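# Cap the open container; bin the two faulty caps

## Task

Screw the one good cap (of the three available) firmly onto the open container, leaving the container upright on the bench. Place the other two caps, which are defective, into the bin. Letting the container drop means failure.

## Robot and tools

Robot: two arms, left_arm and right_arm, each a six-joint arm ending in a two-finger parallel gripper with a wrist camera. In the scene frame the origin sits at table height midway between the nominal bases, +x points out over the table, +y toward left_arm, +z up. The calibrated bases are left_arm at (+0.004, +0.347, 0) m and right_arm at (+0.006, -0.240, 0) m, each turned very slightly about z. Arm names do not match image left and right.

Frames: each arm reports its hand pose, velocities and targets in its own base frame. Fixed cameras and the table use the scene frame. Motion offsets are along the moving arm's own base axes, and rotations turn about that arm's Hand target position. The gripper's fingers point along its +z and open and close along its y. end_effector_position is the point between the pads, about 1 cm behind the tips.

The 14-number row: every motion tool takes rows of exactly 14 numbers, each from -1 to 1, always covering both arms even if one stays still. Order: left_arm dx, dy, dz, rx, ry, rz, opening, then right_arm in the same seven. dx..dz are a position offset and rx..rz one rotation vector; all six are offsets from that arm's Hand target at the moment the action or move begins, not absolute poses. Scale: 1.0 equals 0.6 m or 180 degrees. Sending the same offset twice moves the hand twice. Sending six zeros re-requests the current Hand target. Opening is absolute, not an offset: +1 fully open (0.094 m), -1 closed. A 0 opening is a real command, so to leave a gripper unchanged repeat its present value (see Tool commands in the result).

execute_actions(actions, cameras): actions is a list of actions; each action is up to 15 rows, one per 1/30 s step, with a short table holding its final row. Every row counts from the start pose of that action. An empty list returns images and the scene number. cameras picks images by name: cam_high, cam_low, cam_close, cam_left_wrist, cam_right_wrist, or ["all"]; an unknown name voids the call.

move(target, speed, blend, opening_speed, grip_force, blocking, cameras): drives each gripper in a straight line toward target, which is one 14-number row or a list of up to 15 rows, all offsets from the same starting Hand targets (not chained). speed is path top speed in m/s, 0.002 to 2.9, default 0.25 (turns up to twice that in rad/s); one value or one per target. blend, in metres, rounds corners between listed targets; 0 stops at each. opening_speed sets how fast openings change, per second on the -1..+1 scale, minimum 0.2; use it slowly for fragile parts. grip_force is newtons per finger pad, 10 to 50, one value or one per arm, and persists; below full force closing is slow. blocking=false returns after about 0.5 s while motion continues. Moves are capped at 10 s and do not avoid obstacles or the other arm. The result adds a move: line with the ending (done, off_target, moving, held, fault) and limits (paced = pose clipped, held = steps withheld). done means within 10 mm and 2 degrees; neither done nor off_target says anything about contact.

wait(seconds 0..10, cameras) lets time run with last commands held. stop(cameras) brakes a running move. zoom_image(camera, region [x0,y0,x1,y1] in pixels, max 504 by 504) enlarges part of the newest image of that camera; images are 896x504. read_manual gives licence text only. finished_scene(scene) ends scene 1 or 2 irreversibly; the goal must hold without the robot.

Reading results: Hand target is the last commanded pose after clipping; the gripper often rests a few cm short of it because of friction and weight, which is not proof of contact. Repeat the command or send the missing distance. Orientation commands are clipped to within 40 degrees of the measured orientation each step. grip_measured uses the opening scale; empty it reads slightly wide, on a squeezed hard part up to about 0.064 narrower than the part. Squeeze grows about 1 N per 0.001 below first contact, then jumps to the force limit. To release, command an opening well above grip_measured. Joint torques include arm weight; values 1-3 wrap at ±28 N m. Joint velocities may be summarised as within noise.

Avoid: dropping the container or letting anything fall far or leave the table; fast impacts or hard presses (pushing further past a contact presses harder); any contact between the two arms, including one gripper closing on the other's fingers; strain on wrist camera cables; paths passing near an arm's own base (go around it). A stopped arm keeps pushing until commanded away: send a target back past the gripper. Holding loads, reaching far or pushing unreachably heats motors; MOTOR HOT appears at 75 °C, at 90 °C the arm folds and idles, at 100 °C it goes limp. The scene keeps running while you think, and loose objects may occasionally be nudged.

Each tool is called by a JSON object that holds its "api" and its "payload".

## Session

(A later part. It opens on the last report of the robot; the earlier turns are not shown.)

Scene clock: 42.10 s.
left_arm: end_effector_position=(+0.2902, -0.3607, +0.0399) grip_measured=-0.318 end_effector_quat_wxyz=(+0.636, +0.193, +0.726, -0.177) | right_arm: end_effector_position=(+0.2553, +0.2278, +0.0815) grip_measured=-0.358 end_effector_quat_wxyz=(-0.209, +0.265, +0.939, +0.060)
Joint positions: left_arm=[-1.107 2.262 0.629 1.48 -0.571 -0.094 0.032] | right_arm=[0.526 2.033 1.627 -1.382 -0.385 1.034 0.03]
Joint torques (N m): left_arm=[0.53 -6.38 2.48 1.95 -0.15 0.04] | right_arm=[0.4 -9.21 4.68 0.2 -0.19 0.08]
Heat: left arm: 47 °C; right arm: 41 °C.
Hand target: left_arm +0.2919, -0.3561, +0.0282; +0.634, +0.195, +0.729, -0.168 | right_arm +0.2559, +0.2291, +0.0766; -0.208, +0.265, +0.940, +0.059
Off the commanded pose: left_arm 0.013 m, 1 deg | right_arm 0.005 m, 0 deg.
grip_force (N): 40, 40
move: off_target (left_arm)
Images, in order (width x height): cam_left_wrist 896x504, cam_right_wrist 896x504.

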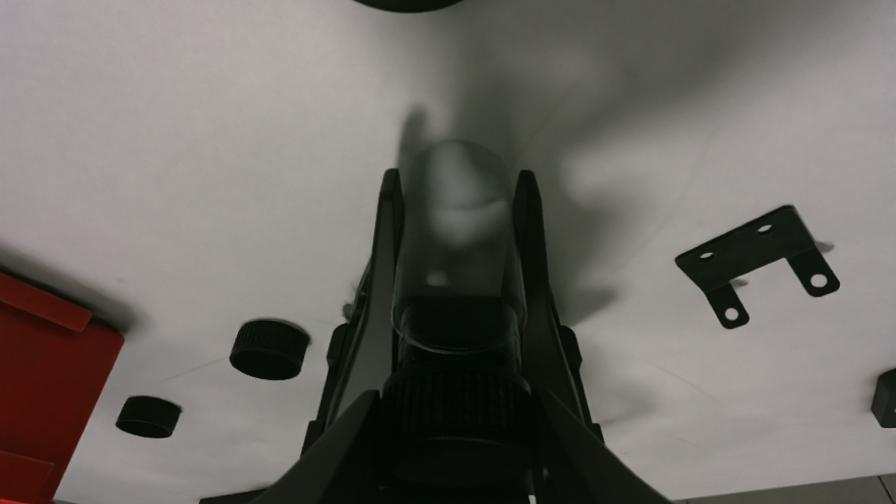

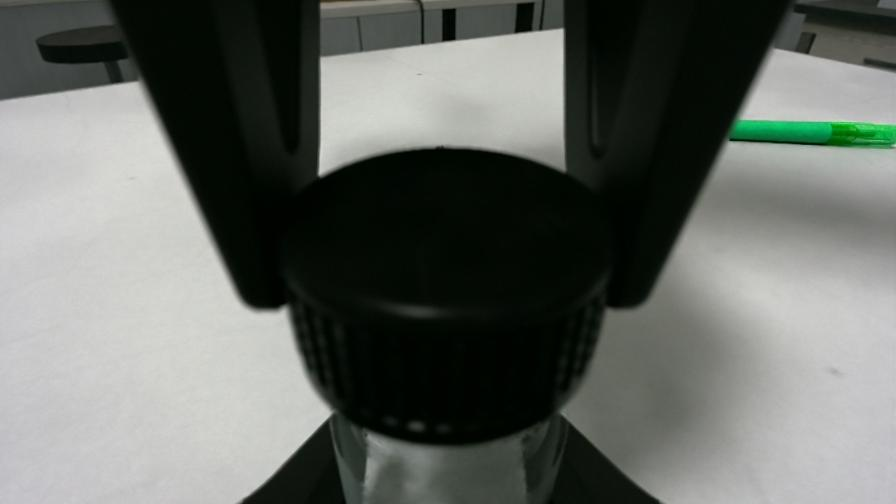

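{"api": "move", "payload": {"target": [[0,0,0,0,0,0,-0.42, -0.001,0.0005,-0.0142,0,0,0,-0.44]], "speed": 0.06, "cameras": ["cam_right_wrist","cam_left_wrist"]}}

Scene clock: 43.70 s.
left_arm: end_effector_position=(+0.2902, -0.3607, +0.0399) grip_measured=-0.318 end_effector_quat_wxyz=(+0.636, +0.193, +0.726, -0.177) | right_arm: end_effector_position=(+0.2545, +0.2284, +0.0771) grip_measured=-0.358 end_effector_quat_wxyz=(-0.211, +0.265, +0.939, +0.063)
Joint positions: left_arm=[-1.107 2.262 0.629 1.48 -0.571 -0.094 0.032] | right_arm=[0.526 2.033 1.608 -1.361 -0.39 1.034 0.03]
Joint torques (N m): left_arm=[0.54 -6.38 2.51 1.96 -0.17 0.04] | right_arm=[0.5 -8.79 3.96 0.28 -0.15 0.08]
Heat: left arm: 47 °C; right arm: 41 °C.
Hand target: left_arm +0.2919, -0.3561, +0.0282; +0.634, +0.195, +0.729, -0.168 | right_arm +0.2553, +0.2293, +0.0680; -0.208, +0.265, +0.940, +0.058
Off the commanded pose: left_arm 0.013 m, 1 deg | right_arm 0.009 m, 1 deg.
grip_force (N): 40, 40
move: off_target (left_arm)
Images, in order (width x height): cam_left_wrist 896x504, cam_right_wrist 896x504.

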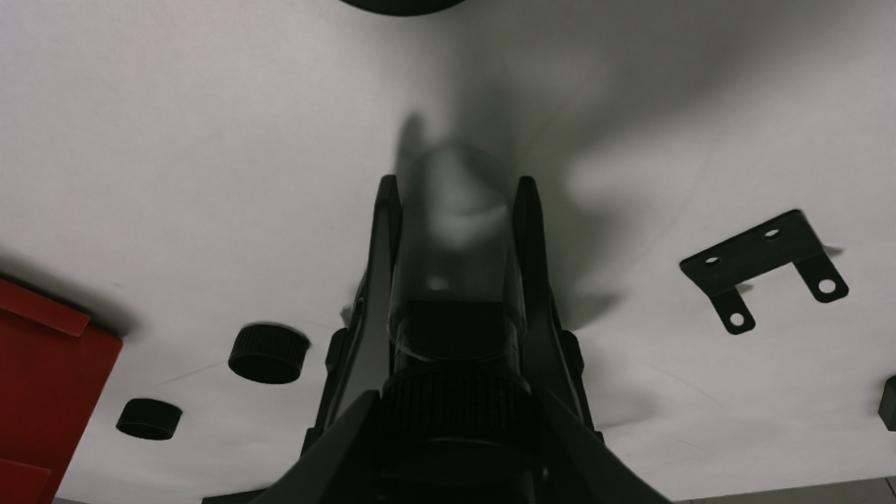

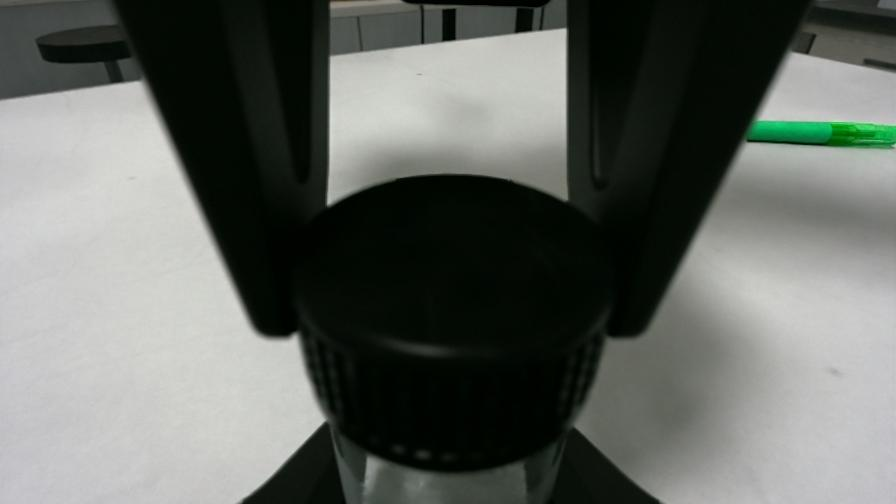

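{"api": "zoom_image", "payload": {"camera": "cam_left_wrist", "region": [360, 290, 560, 400]}}

{"api": "zoom_image", "payload": {"camera": "cam_right_wrist", "region": [300, 400, 600, 504]}}

Scaled by 2.520.

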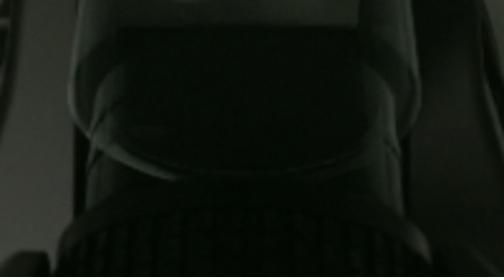

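Scaled by 1.680.

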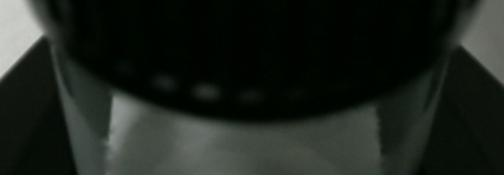

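{"api": "move", "payload": {"target": [[0,0,0,0,0,0,-0.42, 0.0,0.0,-0.0117,0,0,0,-0.44]], "speed": 0.06, "cameras": ["cam_right_wrist","cam_left_wrist"]}}

Scene clock: 53.17 s.
left_arm: end_effector_position=(+0.2902, -0.3607, +0.0399) grip_measured=-0.318 end_effector_quat_wxyz=(+0.636, +0.193, +0.726, -0.177) | right_arm: end_effector_position=(+0.2538, +0.2290, +0.0756) grip_measured=-0.358 end_effector_quat_wxyz=(-0.212, +0.266, +0.938, +0.065)
Joint positions: left_arm=[-1.107 2.262 0.629 1.48 -0.571 -0.095 0.032] | right_arm=[0.526 2.033 1.601 -1.354 -0.395 1.035 0.03]
Joint torques (N m): left_arm=[0.53 -6.35 2.5 1.95 -0.16 0.06] | right_arm=[0.49 -8.29 2.97 0.45 -0.1 0.06]
Heat: left arm: 48 °C; right arm: 42 °C.
Hand target: left_arm +0.2919, -0.3561, +0.0282; +0.634, +0.195, +0.729, -0.168 | right_arm +0.2554, +0.2294, +0.0610; -0.208, +0.265, +0.940, +0.059
Off the commanded pose: left_arm 0.013 m, 1 deg | right_arm 0.015 m, 1 deg.
grip_force (N): 40, 40
move: off_target (left_arm, right_arm)
Images, in order (width x height): cam_left_wrist 896x504, cam_right_wrist 896x504.

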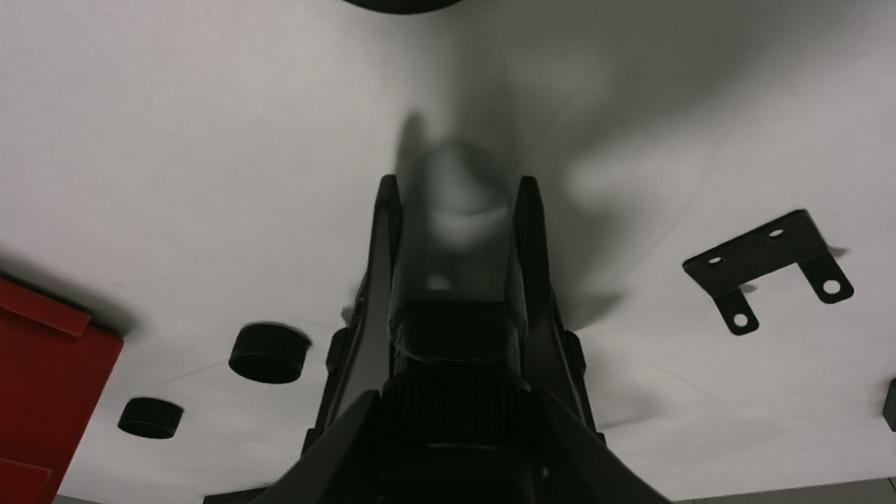

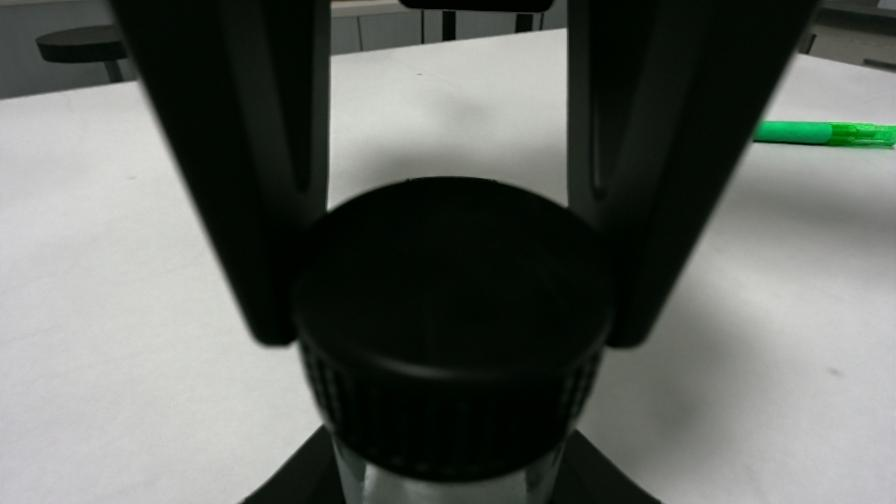

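{"api": "move", "payload": {"target": [[0,0,0,0,0,0,-0.42, 0.0052,-0.0032,0.042,0,0,0,-0.44],[0,0,0,0,0,0,-0.42, 0.0045,-0.0027,0.0133,0,0,0,-0.44]], "speed": 0.08, "cameras": ["cam_right_wrist","cam_left_wrist"]}}

Scene clock: 55.23 s.
left_arm: end_effector_position=(+0.2902, -0.3607, +0.0399) grip_measured=-0.318 end_effector_quat_wxyz=(+0.636, +0.193, +0.726, -0.177) | right_arm: end_effector_position=(+0.2554, +0.2289, +0.0779) grip_measured=-0.358 end_effector_quat_wxyz=(-0.209, +0.265, +0.939, +0.064)
Joint positions: left_arm=[-1.107 2.262 0.629 1.48 -0.571 -0.095 0.032] | right_arm=[0.526 2.033 1.612 -1.361 -0.39 1.035 0.03]
Joint torques (N m): left_arm=[0.53 -6.37 2.48 1.96 -0.15 0.05] | right_arm=[-0.13 -8.36 4.67 0.21 -0.13 0]
Heat: left arm: 48 °C; right arm: 42 °C.
Hand target: left_arm +0.2919, -0.3561, +0.0282; +0.634, +0.195, +0.729, -0.168 | right_arm +0.2580, +0.2278, +0.0690; -0.208, +0.265, +0.940, +0.059
Off the commanded pose: left_arm 0.013 m, 1 deg | right_arm 0.009 m, 1 deg.
grip_force (N): 40, 40
move: off_target (left_arm)
Images, in order (width x height): cam_left_wrist 896x504, cam_right_wrist 896x504.

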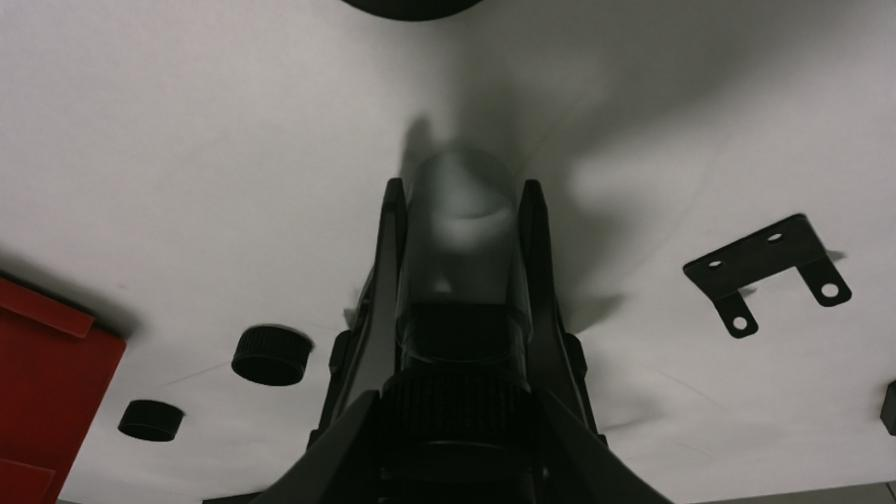

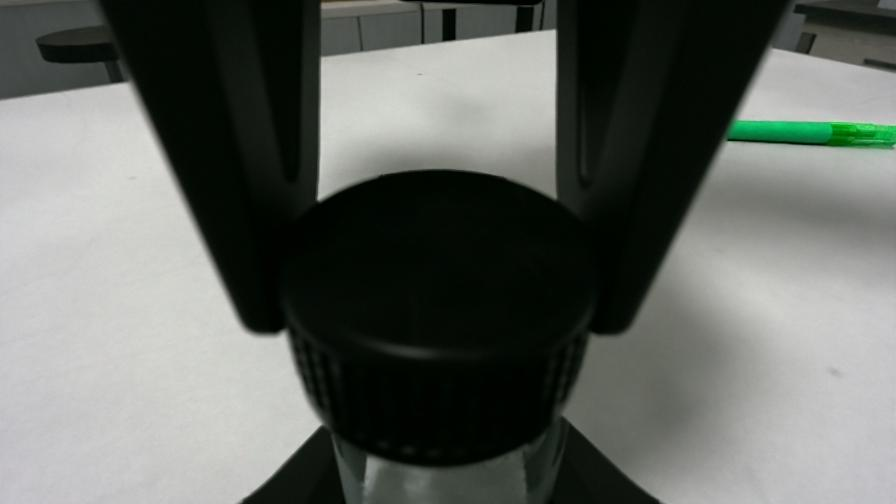

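{"api": "move", "payload": {"target": [[0,0,0,0,0,0,-0.42, 0.0025,-0.0045,0.0217,0,0,0,-0.44],[0,0,0,0,0,0,-0.42, 0.0016,-0.0032,-0.006,0,0,0,-0.44]], "speed": 0.08, "cameras": ["cam_right_wrist","cam_left_wrist"]}}

Scene clock: 56.97 s.
left_arm: end_effector_position=(+0.2902, -0.3607, +0.0399) grip_measured=-0.318 end_effector_quat_wxyz=(+0.636, +0.193, +0.726, -0.177) | right_arm: end_effector_position=(+0.2551, +0.2284, +0.0768) grip_measured=-0.358 end_effector_quat_wxyz=(-0.209, +0.263, +0.940, +0.064)
Joint positions: left_arm=[-1.107 2.262 0.629 1.48 -0.571 -0.095 0.032] | right_arm=[0.526 2.033 1.608 -1.359 -0.389 1.029 0.03]
Joint torques (N m): left_arm=[0.54 -6.37 2.51 1.95 -0.16 0.05] | right_arm=[-0.66 -8.06 4.15 0.27 -0.11 -0.02]
Heat: left arm: 48 °C; right arm: 42 °C.
Hand target: left_arm +0.2919, -0.3561, +0.0282; +0.634, +0.195, +0.729, -0.168 | right_arm +0.2590, +0.2258, +0.0654; -0.208, +0.265, +0.940, +0.059
Off the commanded pose: left_arm 0.013 m, 1 deg | right_arm 0.012 m, 1 deg.
grip_force (N): 40, 40
move: off_target (left_arm, right_arm)
Images, in order (width x height): cam_left_wrist 896x504, cam_right_wrist 896x504.

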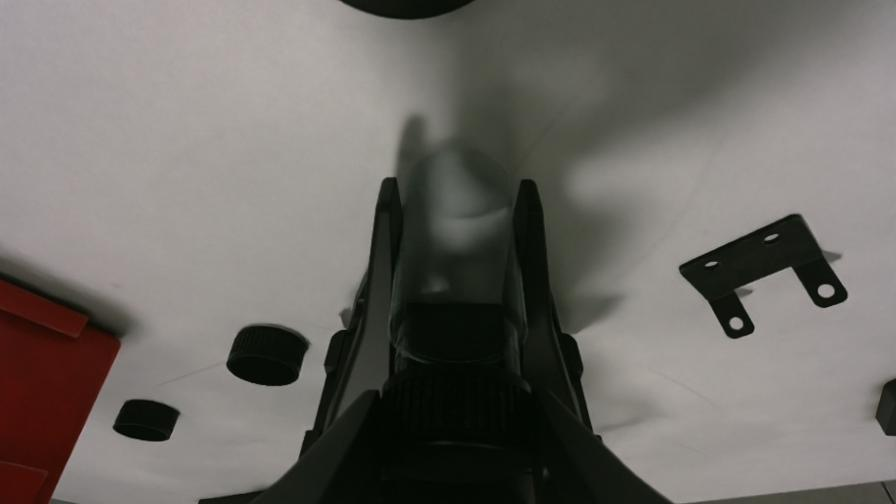

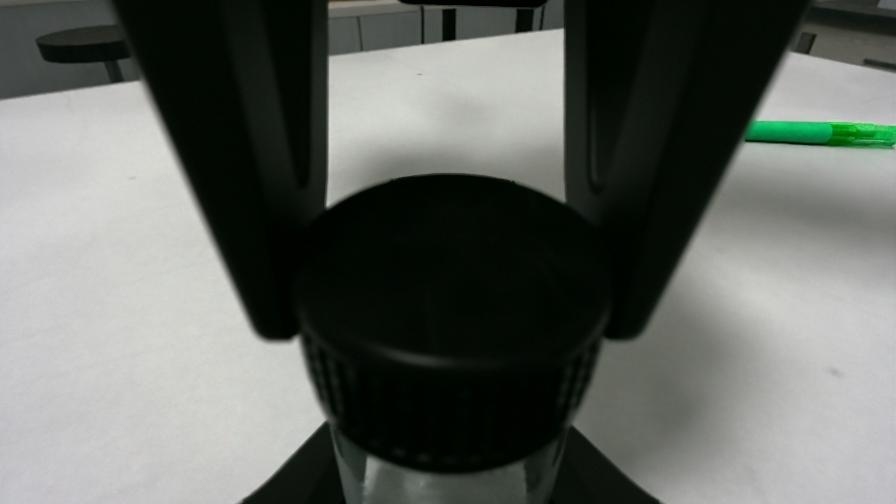

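{"api": "move", "payload": {"target": [[0,0,0,0,0,0,-0.42, 0.0083,-0.0083,0.0333,0,0,0,-0.44],[0,0,0,0,0,0,-0.42, 0.004,-0.0045,0.01,0,0,0,-0.44]], "speed": 0.1, "cameras": ["cam_right_wrist","cam_left_wrist"]}}

Scene clock: 59.00 s.
left_arm: end_effector_position=(+0.2902, -0.3607, +0.0399) grip_measured=-0.318 end_effector_quat_wxyz=(+0.636, +0.193, +0.726, -0.177) | right_arm: end_effector_position=(+0.2606, +0.2231, +0.0807) grip_measured=-0.358 end_effector_quat_wxyz=(-0.207, +0.264, +0.940, +0.066)
Joint positions: left_arm=[-1.107 2.262 0.629 1.48 -0.571 -0.095 0.032] | right_arm=[0.506 2.033 1.625 -1.375 -0.385 1.013 0.03]
Joint torques (N m): left_arm=[0.53 -6.35 2.5 1.96 -0.16 0.05] | right_arm=[0.32 -8.18 4.67 0.17 -0.14 0.06]
Heat: left arm: 48 °C; right arm: 42 °C.
Hand target: left_arm +0.2919, -0.3561, +0.0282; +0.634, +0.195, +0.729, -0.168 | right_arm +0.2614, +0.2231, +0.0714; -0.208, +0.265, +0.940, +0.059
Off the commanded pose: left_arm 0.013 m, 1 deg | right_arm 0.009 m, 1 deg.
grip_force (N): 40, 40
move: off_target (left_arm)
Images, in order (width x height): cam_left_wrist 896x504, cam_right_wrist 896x504.

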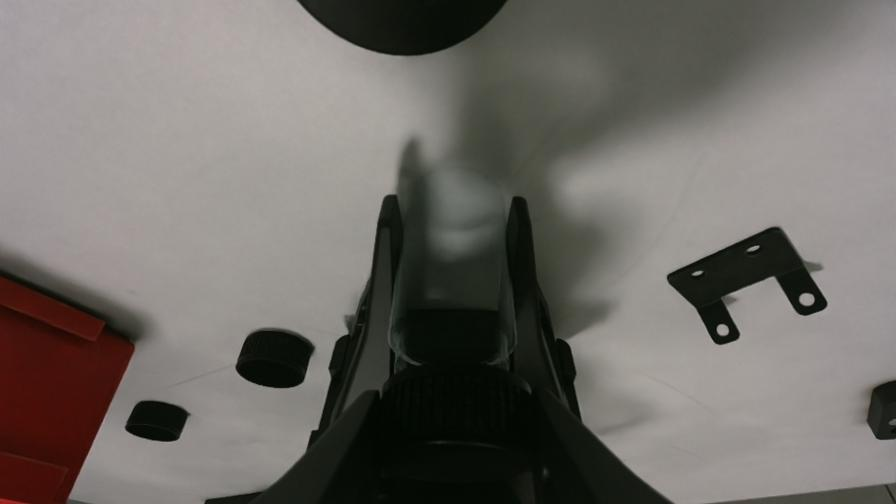

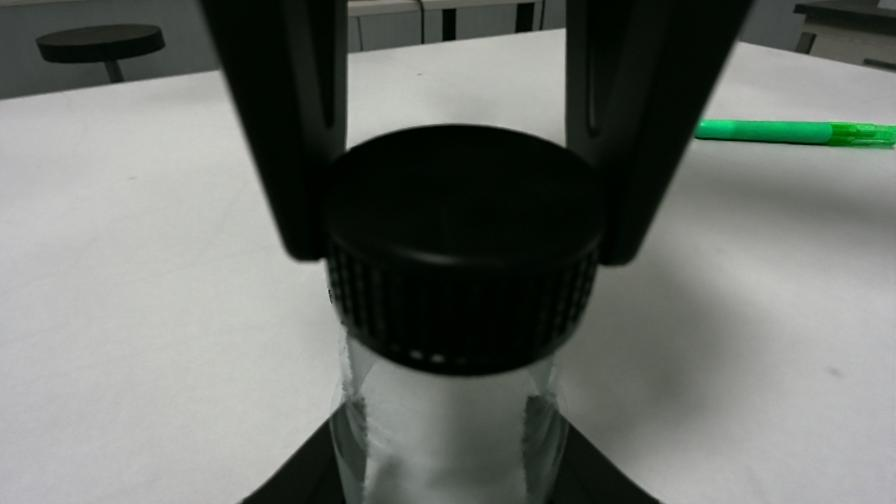

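{"api": "move", "payload": {"target": [[0,0,0,0,0,0,-0.42, -0.0102,0.0093,0.0,0,0,0,-0.44]], "speed": 0.05, "cameras": ["cam_right_wrist","cam_left_wrist"]}}

Scene clock: 61.13 s.
left_arm: end_effector_position=(+0.2902, -0.3607, +0.0399) grip_measured=-0.318 end_effector_quat_wxyz=(+0.636, +0.193, +0.726, -0.177) | right_arm: end_effector_position=(+0.2558, +0.2268, +0.0768) grip_measured=-0.358 end_effector_quat_wxyz=(-0.208, +0.266, +0.939, +0.062)
Joint positions: left_arm=[-1.107 2.262 0.629 1.48 -0.571 -0.095 0.032] | right_arm=[0.523 2.033 1.609 -1.361 -0.385 1.032 0.03]
Joint torques (N m): left_arm=[0.54 -6.37 2.48 1.95 -0.16 0.05] | right_arm=[0.65 -9.16 4.57 0.18 -0.19 0.07]
Heat: left arm: 48 °C; right arm: 42 °C.
Hand target: left_arm +0.2919, -0.3561, +0.0282; +0.634, +0.195, +0.729, -0.168 | right_arm +0.2553, +0.2287, +0.0714; -0.208, +0.265, +0.940, +0.059
Off the commanded pose: left_arm 0.013 m, 1 deg | right_arm 0.006 m, 0 deg.
grip_force (N): 40, 40
move: off_target (left_arm)
Images, in order (width x height): cam_left_wrist 896x504, cam_right_wrist 896x504.

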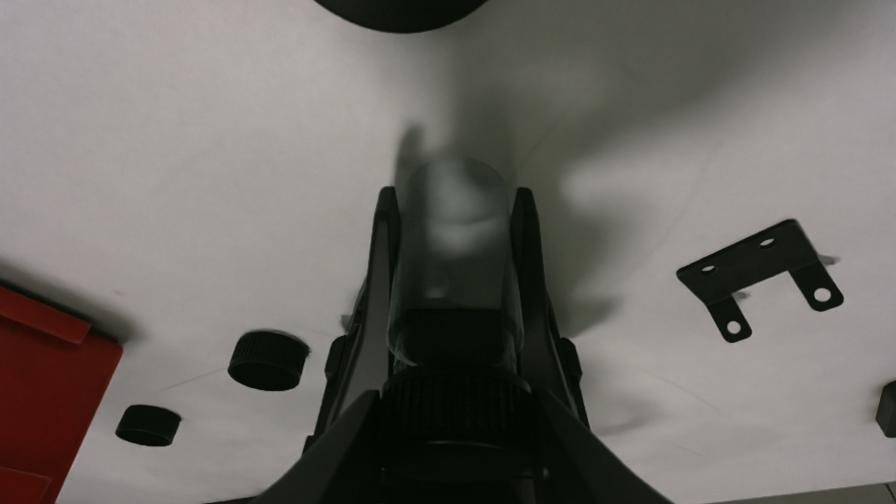

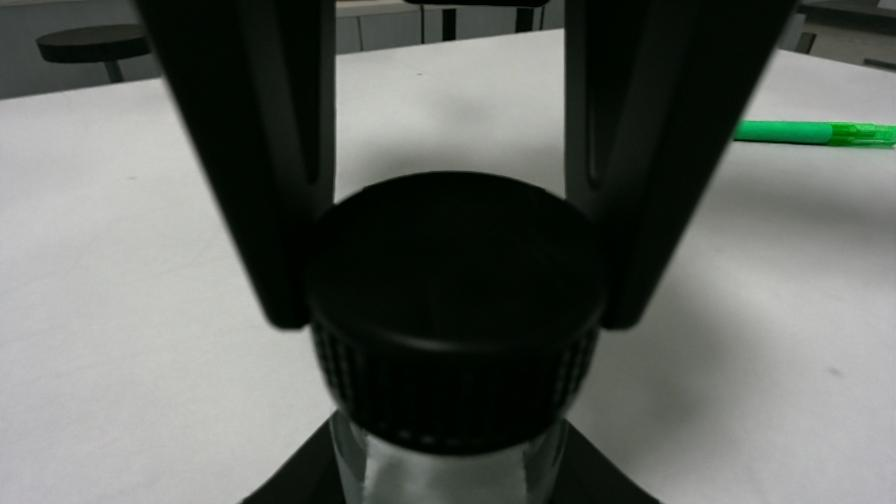

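{"api": "move", "payload": {"target": [[0,0,0,0,0,0,-0.42, 0.0,0.0,-0.012,0,0,0,-0.44]], "speed": 0.05, "cameras": ["cam_right_wrist","cam_left_wrist"]}}

Scene clock: 62.43 s.
left_arm: end_effector_position=(+0.2902, -0.3607, +0.0399) grip_measured=-0.318 end_effector_quat_wxyz=(+0.636, +0.193, +0.726, -0.177) | right_arm: end_effector_position=(+0.2560, +0.2269, +0.0715) grip_measured=-0.358 end_effector_quat_wxyz=(-0.207, +0.266, +0.940, +0.063)
Joint positions: left_arm=[-1.107 2.262 0.629 1.48 -0.571 -0.095 0.032] | right_arm=[0.523 2.033 1.588 -1.335 -0.385 1.033 0.03]
Joint torques (N m): left_arm=[0.55 -6.38 2.5 1.95 -0.17 0.06] | right_arm=[0.68 -8.62 4.52 0.13 -0.18 0.08]
Heat: left arm: 48 °C; right arm: 42 °C.
Hand target: left_arm +0.2919, -0.3561, +0.0282; +0.634, +0.195, +0.729, -0.168 | right_arm +0.2552, +0.2287, +0.0642; -0.208, +0.265, +0.940, +0.058
Off the commanded pose: left_arm 0.013 m, 1 deg | right_arm 0.008 m, 1 deg.
grip_force (N): 40, 40
move: off_target (left_arm)
Images, in order (width x height): cam_left_wrist 896x504, cam_right_wrist 896x504.

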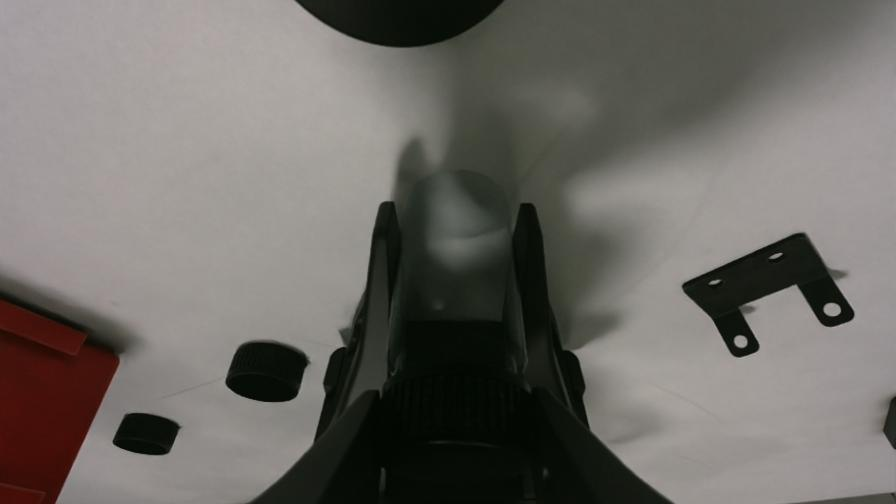

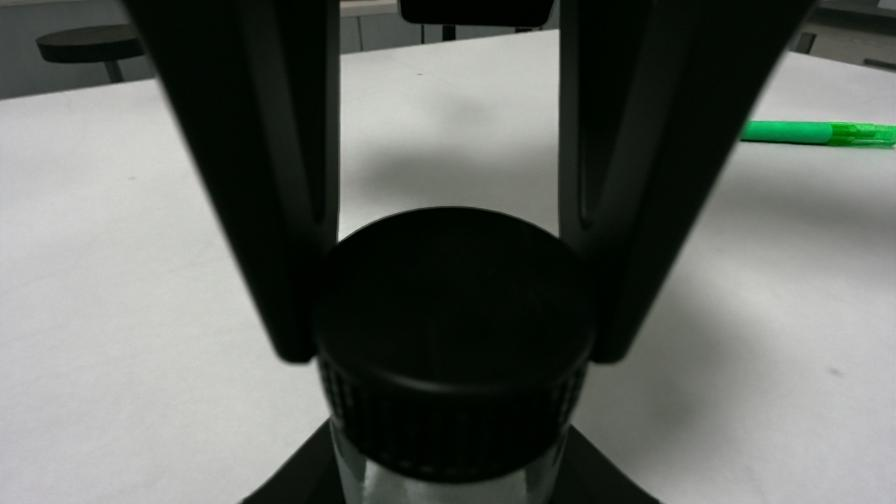

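{"api": "move", "payload": {"target": [[0,0,0,0,0,0,-0.42, 0.0,0.0,-0.012,0,0,0,-0.44]], "speed": 0.05, "cameras": ["cam_right_wrist"]}}

Scene clock: 63.47 s.
left_arm: end_effector_position=(+0.2902, -0.3607, +0.0399) grip_measured=-0.318 end_effector_quat_wxyz=(+0.636, +0.193, +0.726, -0.177) | right_arm: end_effector_position=(+0.2565, +0.2272, +0.0687) grip_measured=-0.358 end_effector_quat_wxyz=(-0.205, +0.265, +0.940, +0.065)
Joint positions: left_arm=[-1.107 2.262 0.629 1.48 -0.571 -0.095 0.032] | right_arm=[0.523 2.033 1.578 -1.32 -0.385 1.033 0.03]
Joint torques (N m): left_arm=[0.55 -6.37 2.48 1.95 -0.16 0.05] | right_arm=[0.68 -8.06 3.82 0.3 -0.17 0.08]
Heat: left arm: 48 °C; right arm: 42 °C.
Hand target: left_arm +0.2919, -0.3561, +0.0282; +0.634, +0.195, +0.729, -0.168 | right_arm +0.2553, +0.2287, +0.0570; -0.208, +0.265, +0.940, +0.059
Off the commanded pose: left_arm 0.013 m, 1 deg | right_arm 0.012 m, 1 deg.
grip_force (N): 40, 40
move: off_target (left_arm, right_arm)
Images, in order (width x height): cam_right_wrist 896x504.

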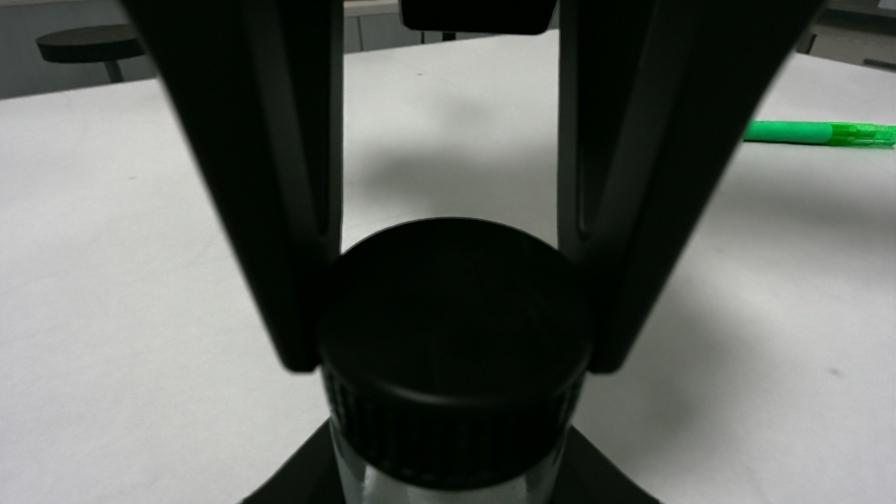

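{"api": "move", "payload": {"target": [[0,0,0,0,0,0,-0.42, 0,0,0.0183,0,0,0,0.05],[0,0,0,0,0,0,-0.42, 0.0037,-0.002,0.0417,0.0112,0.0438,0.1858,0.05],[0,0,0,0,0,0,-0.42, 0.0037,-0.002,0.0142,0.0112,0.0438,0.1858,0.05],[0,0,0,0,0,0,-0.42, 0.0037,-0.002,0.0142,0.0112,0.0438,0.1858,-0.44]], "speed": [0.2,0.3,0.2,0.2], "cameras": ["cam_right_wrist","cam_left_wrist","cam_close"]}}

Scene clock: 69.33 s.
left_arm: end_effector_position=(+0.2902, -0.3607, +0.0399) grip_measured=-0.318 end_effector_quat_wxyz=(+0.636, +0.193, +0.726, -0.177) | right_arm: end_effector_position=(+0.2551, +0.2263, +0.0657) grip_measured=-0.348 end_effector_quat_wxyz=(-0.239, -0.003, +0.970, +0.029)
Joint positions: left_arm=[-1.107 2.262 0.629 1.48 -0.571 -0.095 0.032] | right_arm=[0.566 2.221 1.826 -1.566 -0.3 0.5 0.031]
Joint torques (N m): left_arm=[0.54 -6.35 2.5 1.96 -0.16 0.05] | right_arm=[0.36 -9.54 7.39 -0.43 -0.07 -0.05]
Heat: left arm: 48 °C; right arm: 42 °C.
Hand target: left_arm +0.2919, -0.3561, +0.0282; +0.634, +0.195, +0.729, -0.168 | right_arm +0.2575, +0.2275, +0.0655; -0.284, -0.016, +0.959, -0.006
Off the commanded pose: left_arm 0.013 m, 1 deg | right_arm 0.003 m, 7 deg.
joint sent to its limit (right arm) — joint 4 (wrist pitch), lower limit. The joint targets are off in orientation, not in position.
grip_force (N): 40, 40
move: off_target (left_arm, right_arm); target 4's new opening was sent with right_arm's hand 0.003 m and 7 deg from that target
Images, in order (width x height): cam_close 896x504, cam_left_wrist 896x504, cam_right_wrist 896x504.

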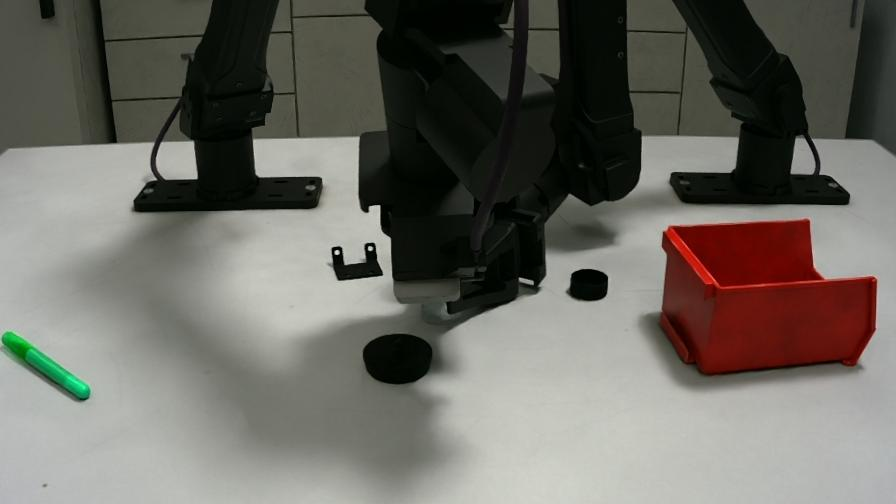

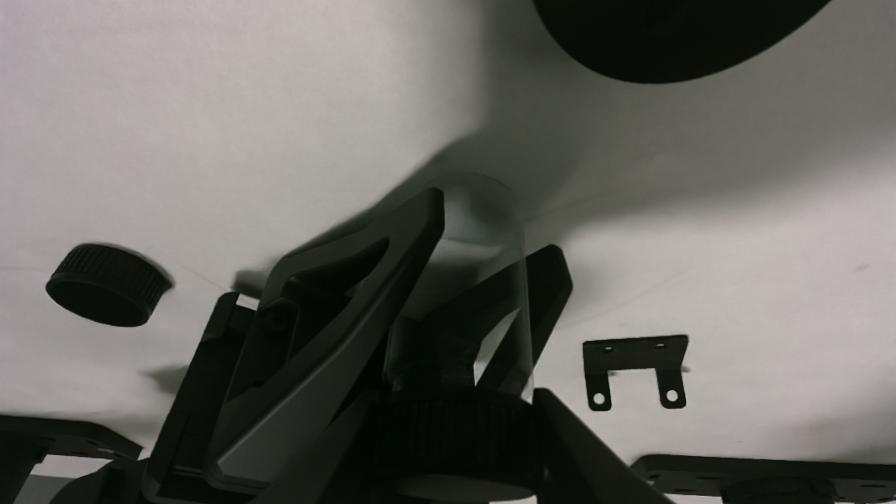

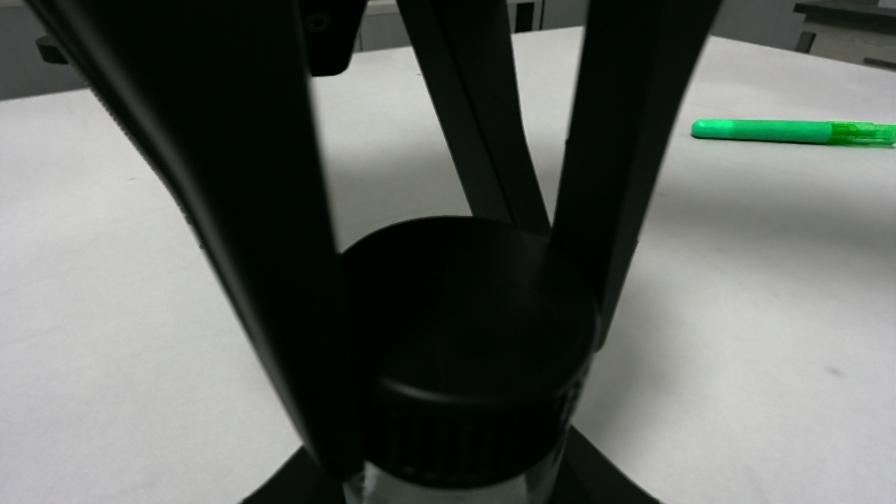

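{"api": "move", "payload": {"target": [[0,0,0,0,0,0,-0.42, 0.0015,-0.0025,-0.0133,0,0,-0.3806,-0.44]], "speed": 0.3, "cameras": ["cam_right_wrist","cam_left_wrist"]}}

Scene clock: 72.70 s.
left_arm: end_effector_position=(+0.2902, -0.3608, +0.0398) grip_measured=-0.318 end_effector_quat_wxyz=(+0.636, +0.193, +0.726, -0.177) | right_arm: end_effector_position=(+0.2554, +0.2279, +0.0629) grip_measured=-0.350 end_effector_quat_wxyz=(-0.253, +0.520, +0.801, +0.153)
Joint positions: left_arm=[-1.107 2.262 0.629 1.48 -0.57 -0.095 0.032] | right_arm=[0.423 1.86 1.255 -0.986 -0.601 1.568 0.031]
Joint torques (N m): left_arm=[0.54 -6.35 2.47 1.96 -0.18 0.06] | right_arm=[0.14 -9.26 3.3 0.76 -0.09 0.28]
Heat: left arm: 48 °C; right arm: 42 °C.
Hand target: left_arm +0.2919, -0.3561, +0.0281; +0.634, +0.195, +0.729, -0.168 | right_arm +0.2584, +0.2260, +0.0576; -0.238, +0.526, +0.802, +0.155
Off the commanded pose: left_arm 0.013 m, 1 deg | right_arm 0.006 m, 2 deg.
grip_force (N): 40, 40
move: off_target (left_arm)
Images, in order (width x height): cam_left_wrist 896x504, cam_right_wrist 896x504.

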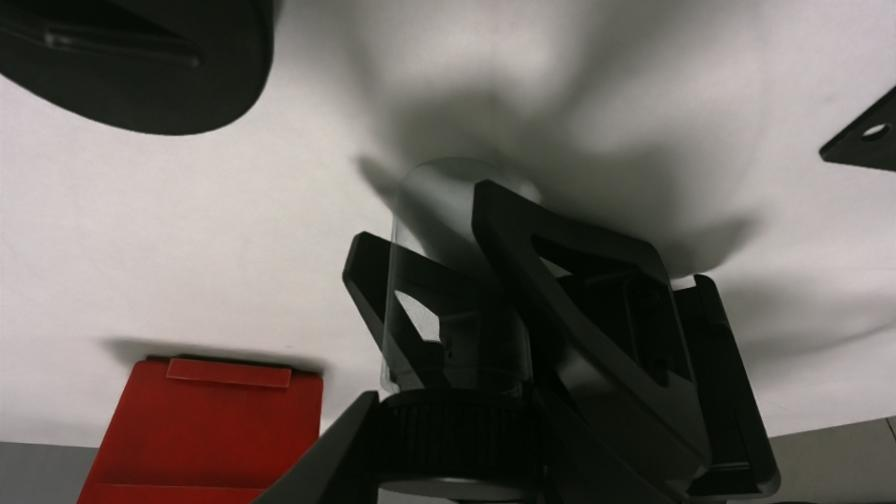

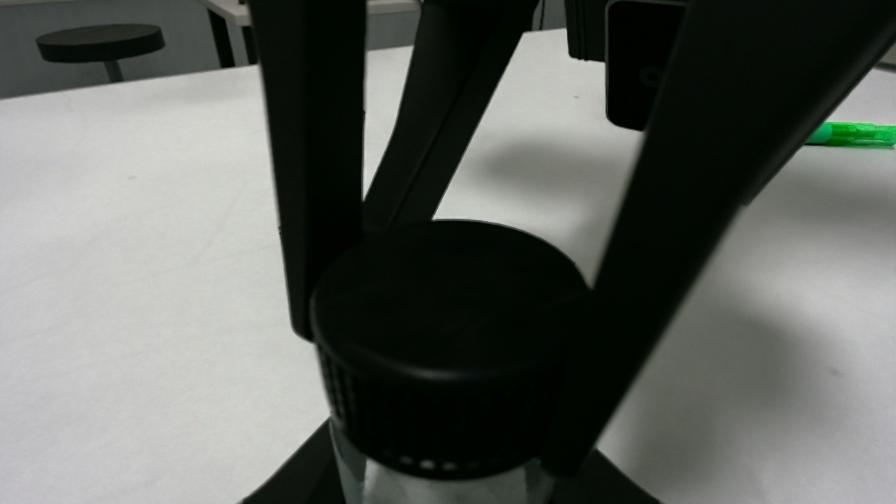

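{"api": "move", "payload": {"target": [[0,0,0,0,0,0,-0.42, 0,0,0.0183,0,0,0,0.05],[0,0,0,0,0,0,-0.42, -0.0015,0.0025,0.0407,0,0,0.3806,0.05],[0,0,0,0,0,0,-0.42, -0.0015,0.0025,0.0132,0,0,0.3806,0.05],[0,0,0,0,0,0,-0.42, -0.0015,0.0025,0.0132,0,0,0.3806,-0.44],[0,0,0,0,0,0,-0.42, 0,0,-0.003,0,0,0,-0.44]], "speed": [0.25,0.35,0.25,0.25,0.35], "cameras": ["cam_right_wrist"]}}

Scene clock: 81.53 s.
left_arm: end_effector_position=(+0.2902, -0.3608, +0.0399) grip_measured=-0.318 end_effector_quat_wxyz=(+0.636, +0.193, +0.726, -0.177) | right_arm: end_effector_position=(+0.2553, +0.2283, +0.0623) grip_measured=-0.349 end_effector_quat_wxyz=(-0.255, +0.521, +0.800, +0.154)
Joint positions: left_arm=[-1.107 2.262 0.629 1.48 -0.57 -0.095 0.032] | right_arm=[0.422 1.86 1.252 -0.981 -0.605 1.571 0.031]
Joint torques (N m): left_arm=[0.54 -6.37 2.47 1.95 -0.17 0.06] | right_arm=[0.23 -9.13 3.32 0.77 -0.05 0.2]
Heat: left arm: 48 °C; right arm: 43 °C.
Hand target: left_arm +0.2919, -0.3561, +0.0282; +0.634, +0.195, +0.729, -0.168 | right_arm +0.2584, +0.2259, +0.0557; -0.238, +0.526, +0.802, +0.155
Off the commanded pose: left_arm 0.013 m, 1 deg | right_arm 0.008 m, 2 deg.
grip_force (N): 40, 40
move: off_target (left_arm); target 4's new opening was sent with right_arm's hand 0.003 m and 7 deg from that target
Images, in order (width x height): cam_right_wrist 896x504.

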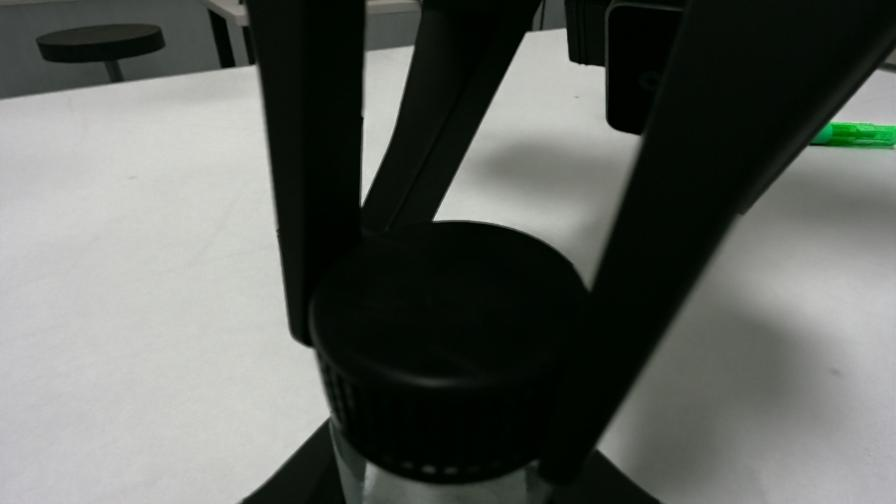

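{"api": "move", "payload": {"target": [[0,0,0,0,0,0,-0.42, 0,0,0.0215,0,0,0,0.05],[0,0,0,0,0,0,-0.42, -0.0015,0.0025,0.0438,0,0,0.3806,0.05],[0,0,0,0,0,0,-0.42, -0.0015,0.0025,0.0163,0,0,0.3806,0.05],[0,0,0,0,0,0,-0.42, -0.0015,0.0025,0.0163,0,0,0.3806,-0.44],[0,0,0,0,0,0,-0.42, 0,0,0,0,0,0,-0.44]], "speed": [0.25,0.35,0.25,0.25,0.35], "cameras": ["cam_right_wrist"]}}

{"api": "move", "payload": {"target": [[0,0,0,0,0,0,-0.42, 0,0,0.0215,0,0,0,0.05],[0,0,0,0,0,0,-0.42, -0.0015,0.0025,0.0438,0,0,0.3806,0.05],[0,0,0,0,0,0,-0.42, -0.0015,0.0025,0.0163,0,0,0.3806,0.05],[0,0,0,0,0,0,-0.42, -0.0015,0.0025,0.0163,0,0,0.3806,-0.44],[0,0,0,0,0,0,-0.42, 0,0,0,0,0,0,-0.44]], "speed": [0.25,0.35,0.25,0.25,0.35], "cameras": ["cam_right_wrist"]}}

Scene clock: 89.77 s.
left_arm: end_effector_position=(+0.2903, -0.3606, +0.0400) grip_measured=-0.318 end_effector_quat_wxyz=(+0.636, +0.193, +0.726, -0.177) | right_arm: end_effector_position=(+0.2555, +0.2283, +0.0621) grip_measured=-0.345 end_effector_quat_wxyz=(-0.255, +0.521, +0.800, +0.155)
Joint positions: left_arm=[-1.107 2.262 0.629 1.48 -0.571 -0.095 0.032] | right_arm=[0.422 1.861 1.252 -0.98 -0.606 1.57 0.031]
Joint torques (N m): left_arm=[0.54 -6.38 2.45 1.95 -0.16 0.06] | right_arm=[0.28 -9.11 3.3 0.76 -0.03 0.19]
Heat: left arm: 48 °C; right arm: 42 °C.
Hand target: left_arm +0.2919, -0.3561, +0.0282; +0.634, +0.195, +0.729, -0.168 | right_arm +0.2585, +0.2260, +0.0558; -0.238, +0.526, +0.802, +0.155
Off the commanded pose: left_arm 0.013 m, 1 deg | right_arm 0.007 m, 2 deg.
grip_force (N): 40, 40
move: off_target (left_arm); target 4's new opening was sent with right_arm's hand 0.003 m and 7 deg from that target
Images, in order (width x height): cam_right_wrist 896x504.

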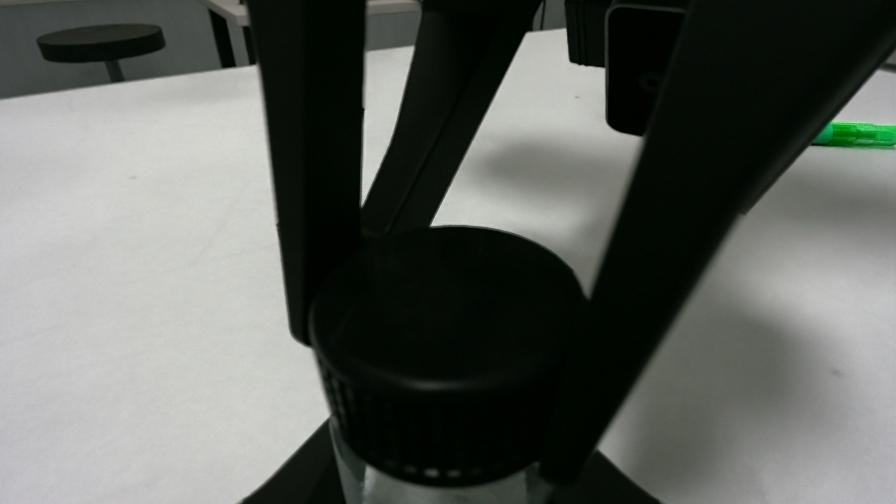

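Scene clock: 97.10 s.
left_arm: end_effector_position=(+0.2903, -0.3606, +0.0400) grip_measured=-0.318 end_effector_quat_wxyz=(+0.636, +0.193, +0.726, -0.177) | right_arm: end_effector_position=(+0.2551, +0.2285, +0.0625) grip_measured=-0.350 end_effector_quat_wxyz=(-0.256, +0.520, +0.800, +0.155)
Joint positions: left_arm=[-1.107 2.262 0.629 1.48 -0.571 -0.095 0.032] | right_arm=[0.422 1.86 1.252 -0.981 -0.607 1.57 0.031]
Joint torques (N m): left_arm=[0.55 -6.37 2.48 1.96 -0.16 0.06] | right_arm=[0.21 -9.09 3.32 0.78 -0.02 0.22]
Heat: left arm: 48 °C; right arm: 42 °C.
Hand target: left_arm +0.2919, -0.3561, +0.0282; +0.634, +0.195, +0.729, -0.168 | right_arm +0.2584, +0.2260, +0.0558; -0.238, +0.526, +0.802, +0.155
Off the commanded pose: left_arm 0.013 m, 1 deg | right_arm 0.008 m, 2 deg.
grip_force (N): 40, 40
move: off_target (left_arm); target 4's new opening was sent with right_arm's hand 0.003 m and 7 deg from that target
Images, in order (width x height): cam_right_wrist 896x504.

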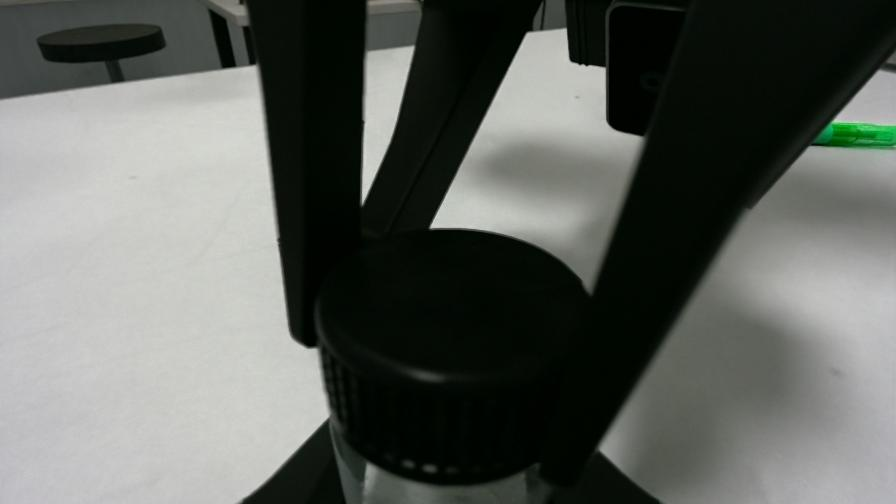

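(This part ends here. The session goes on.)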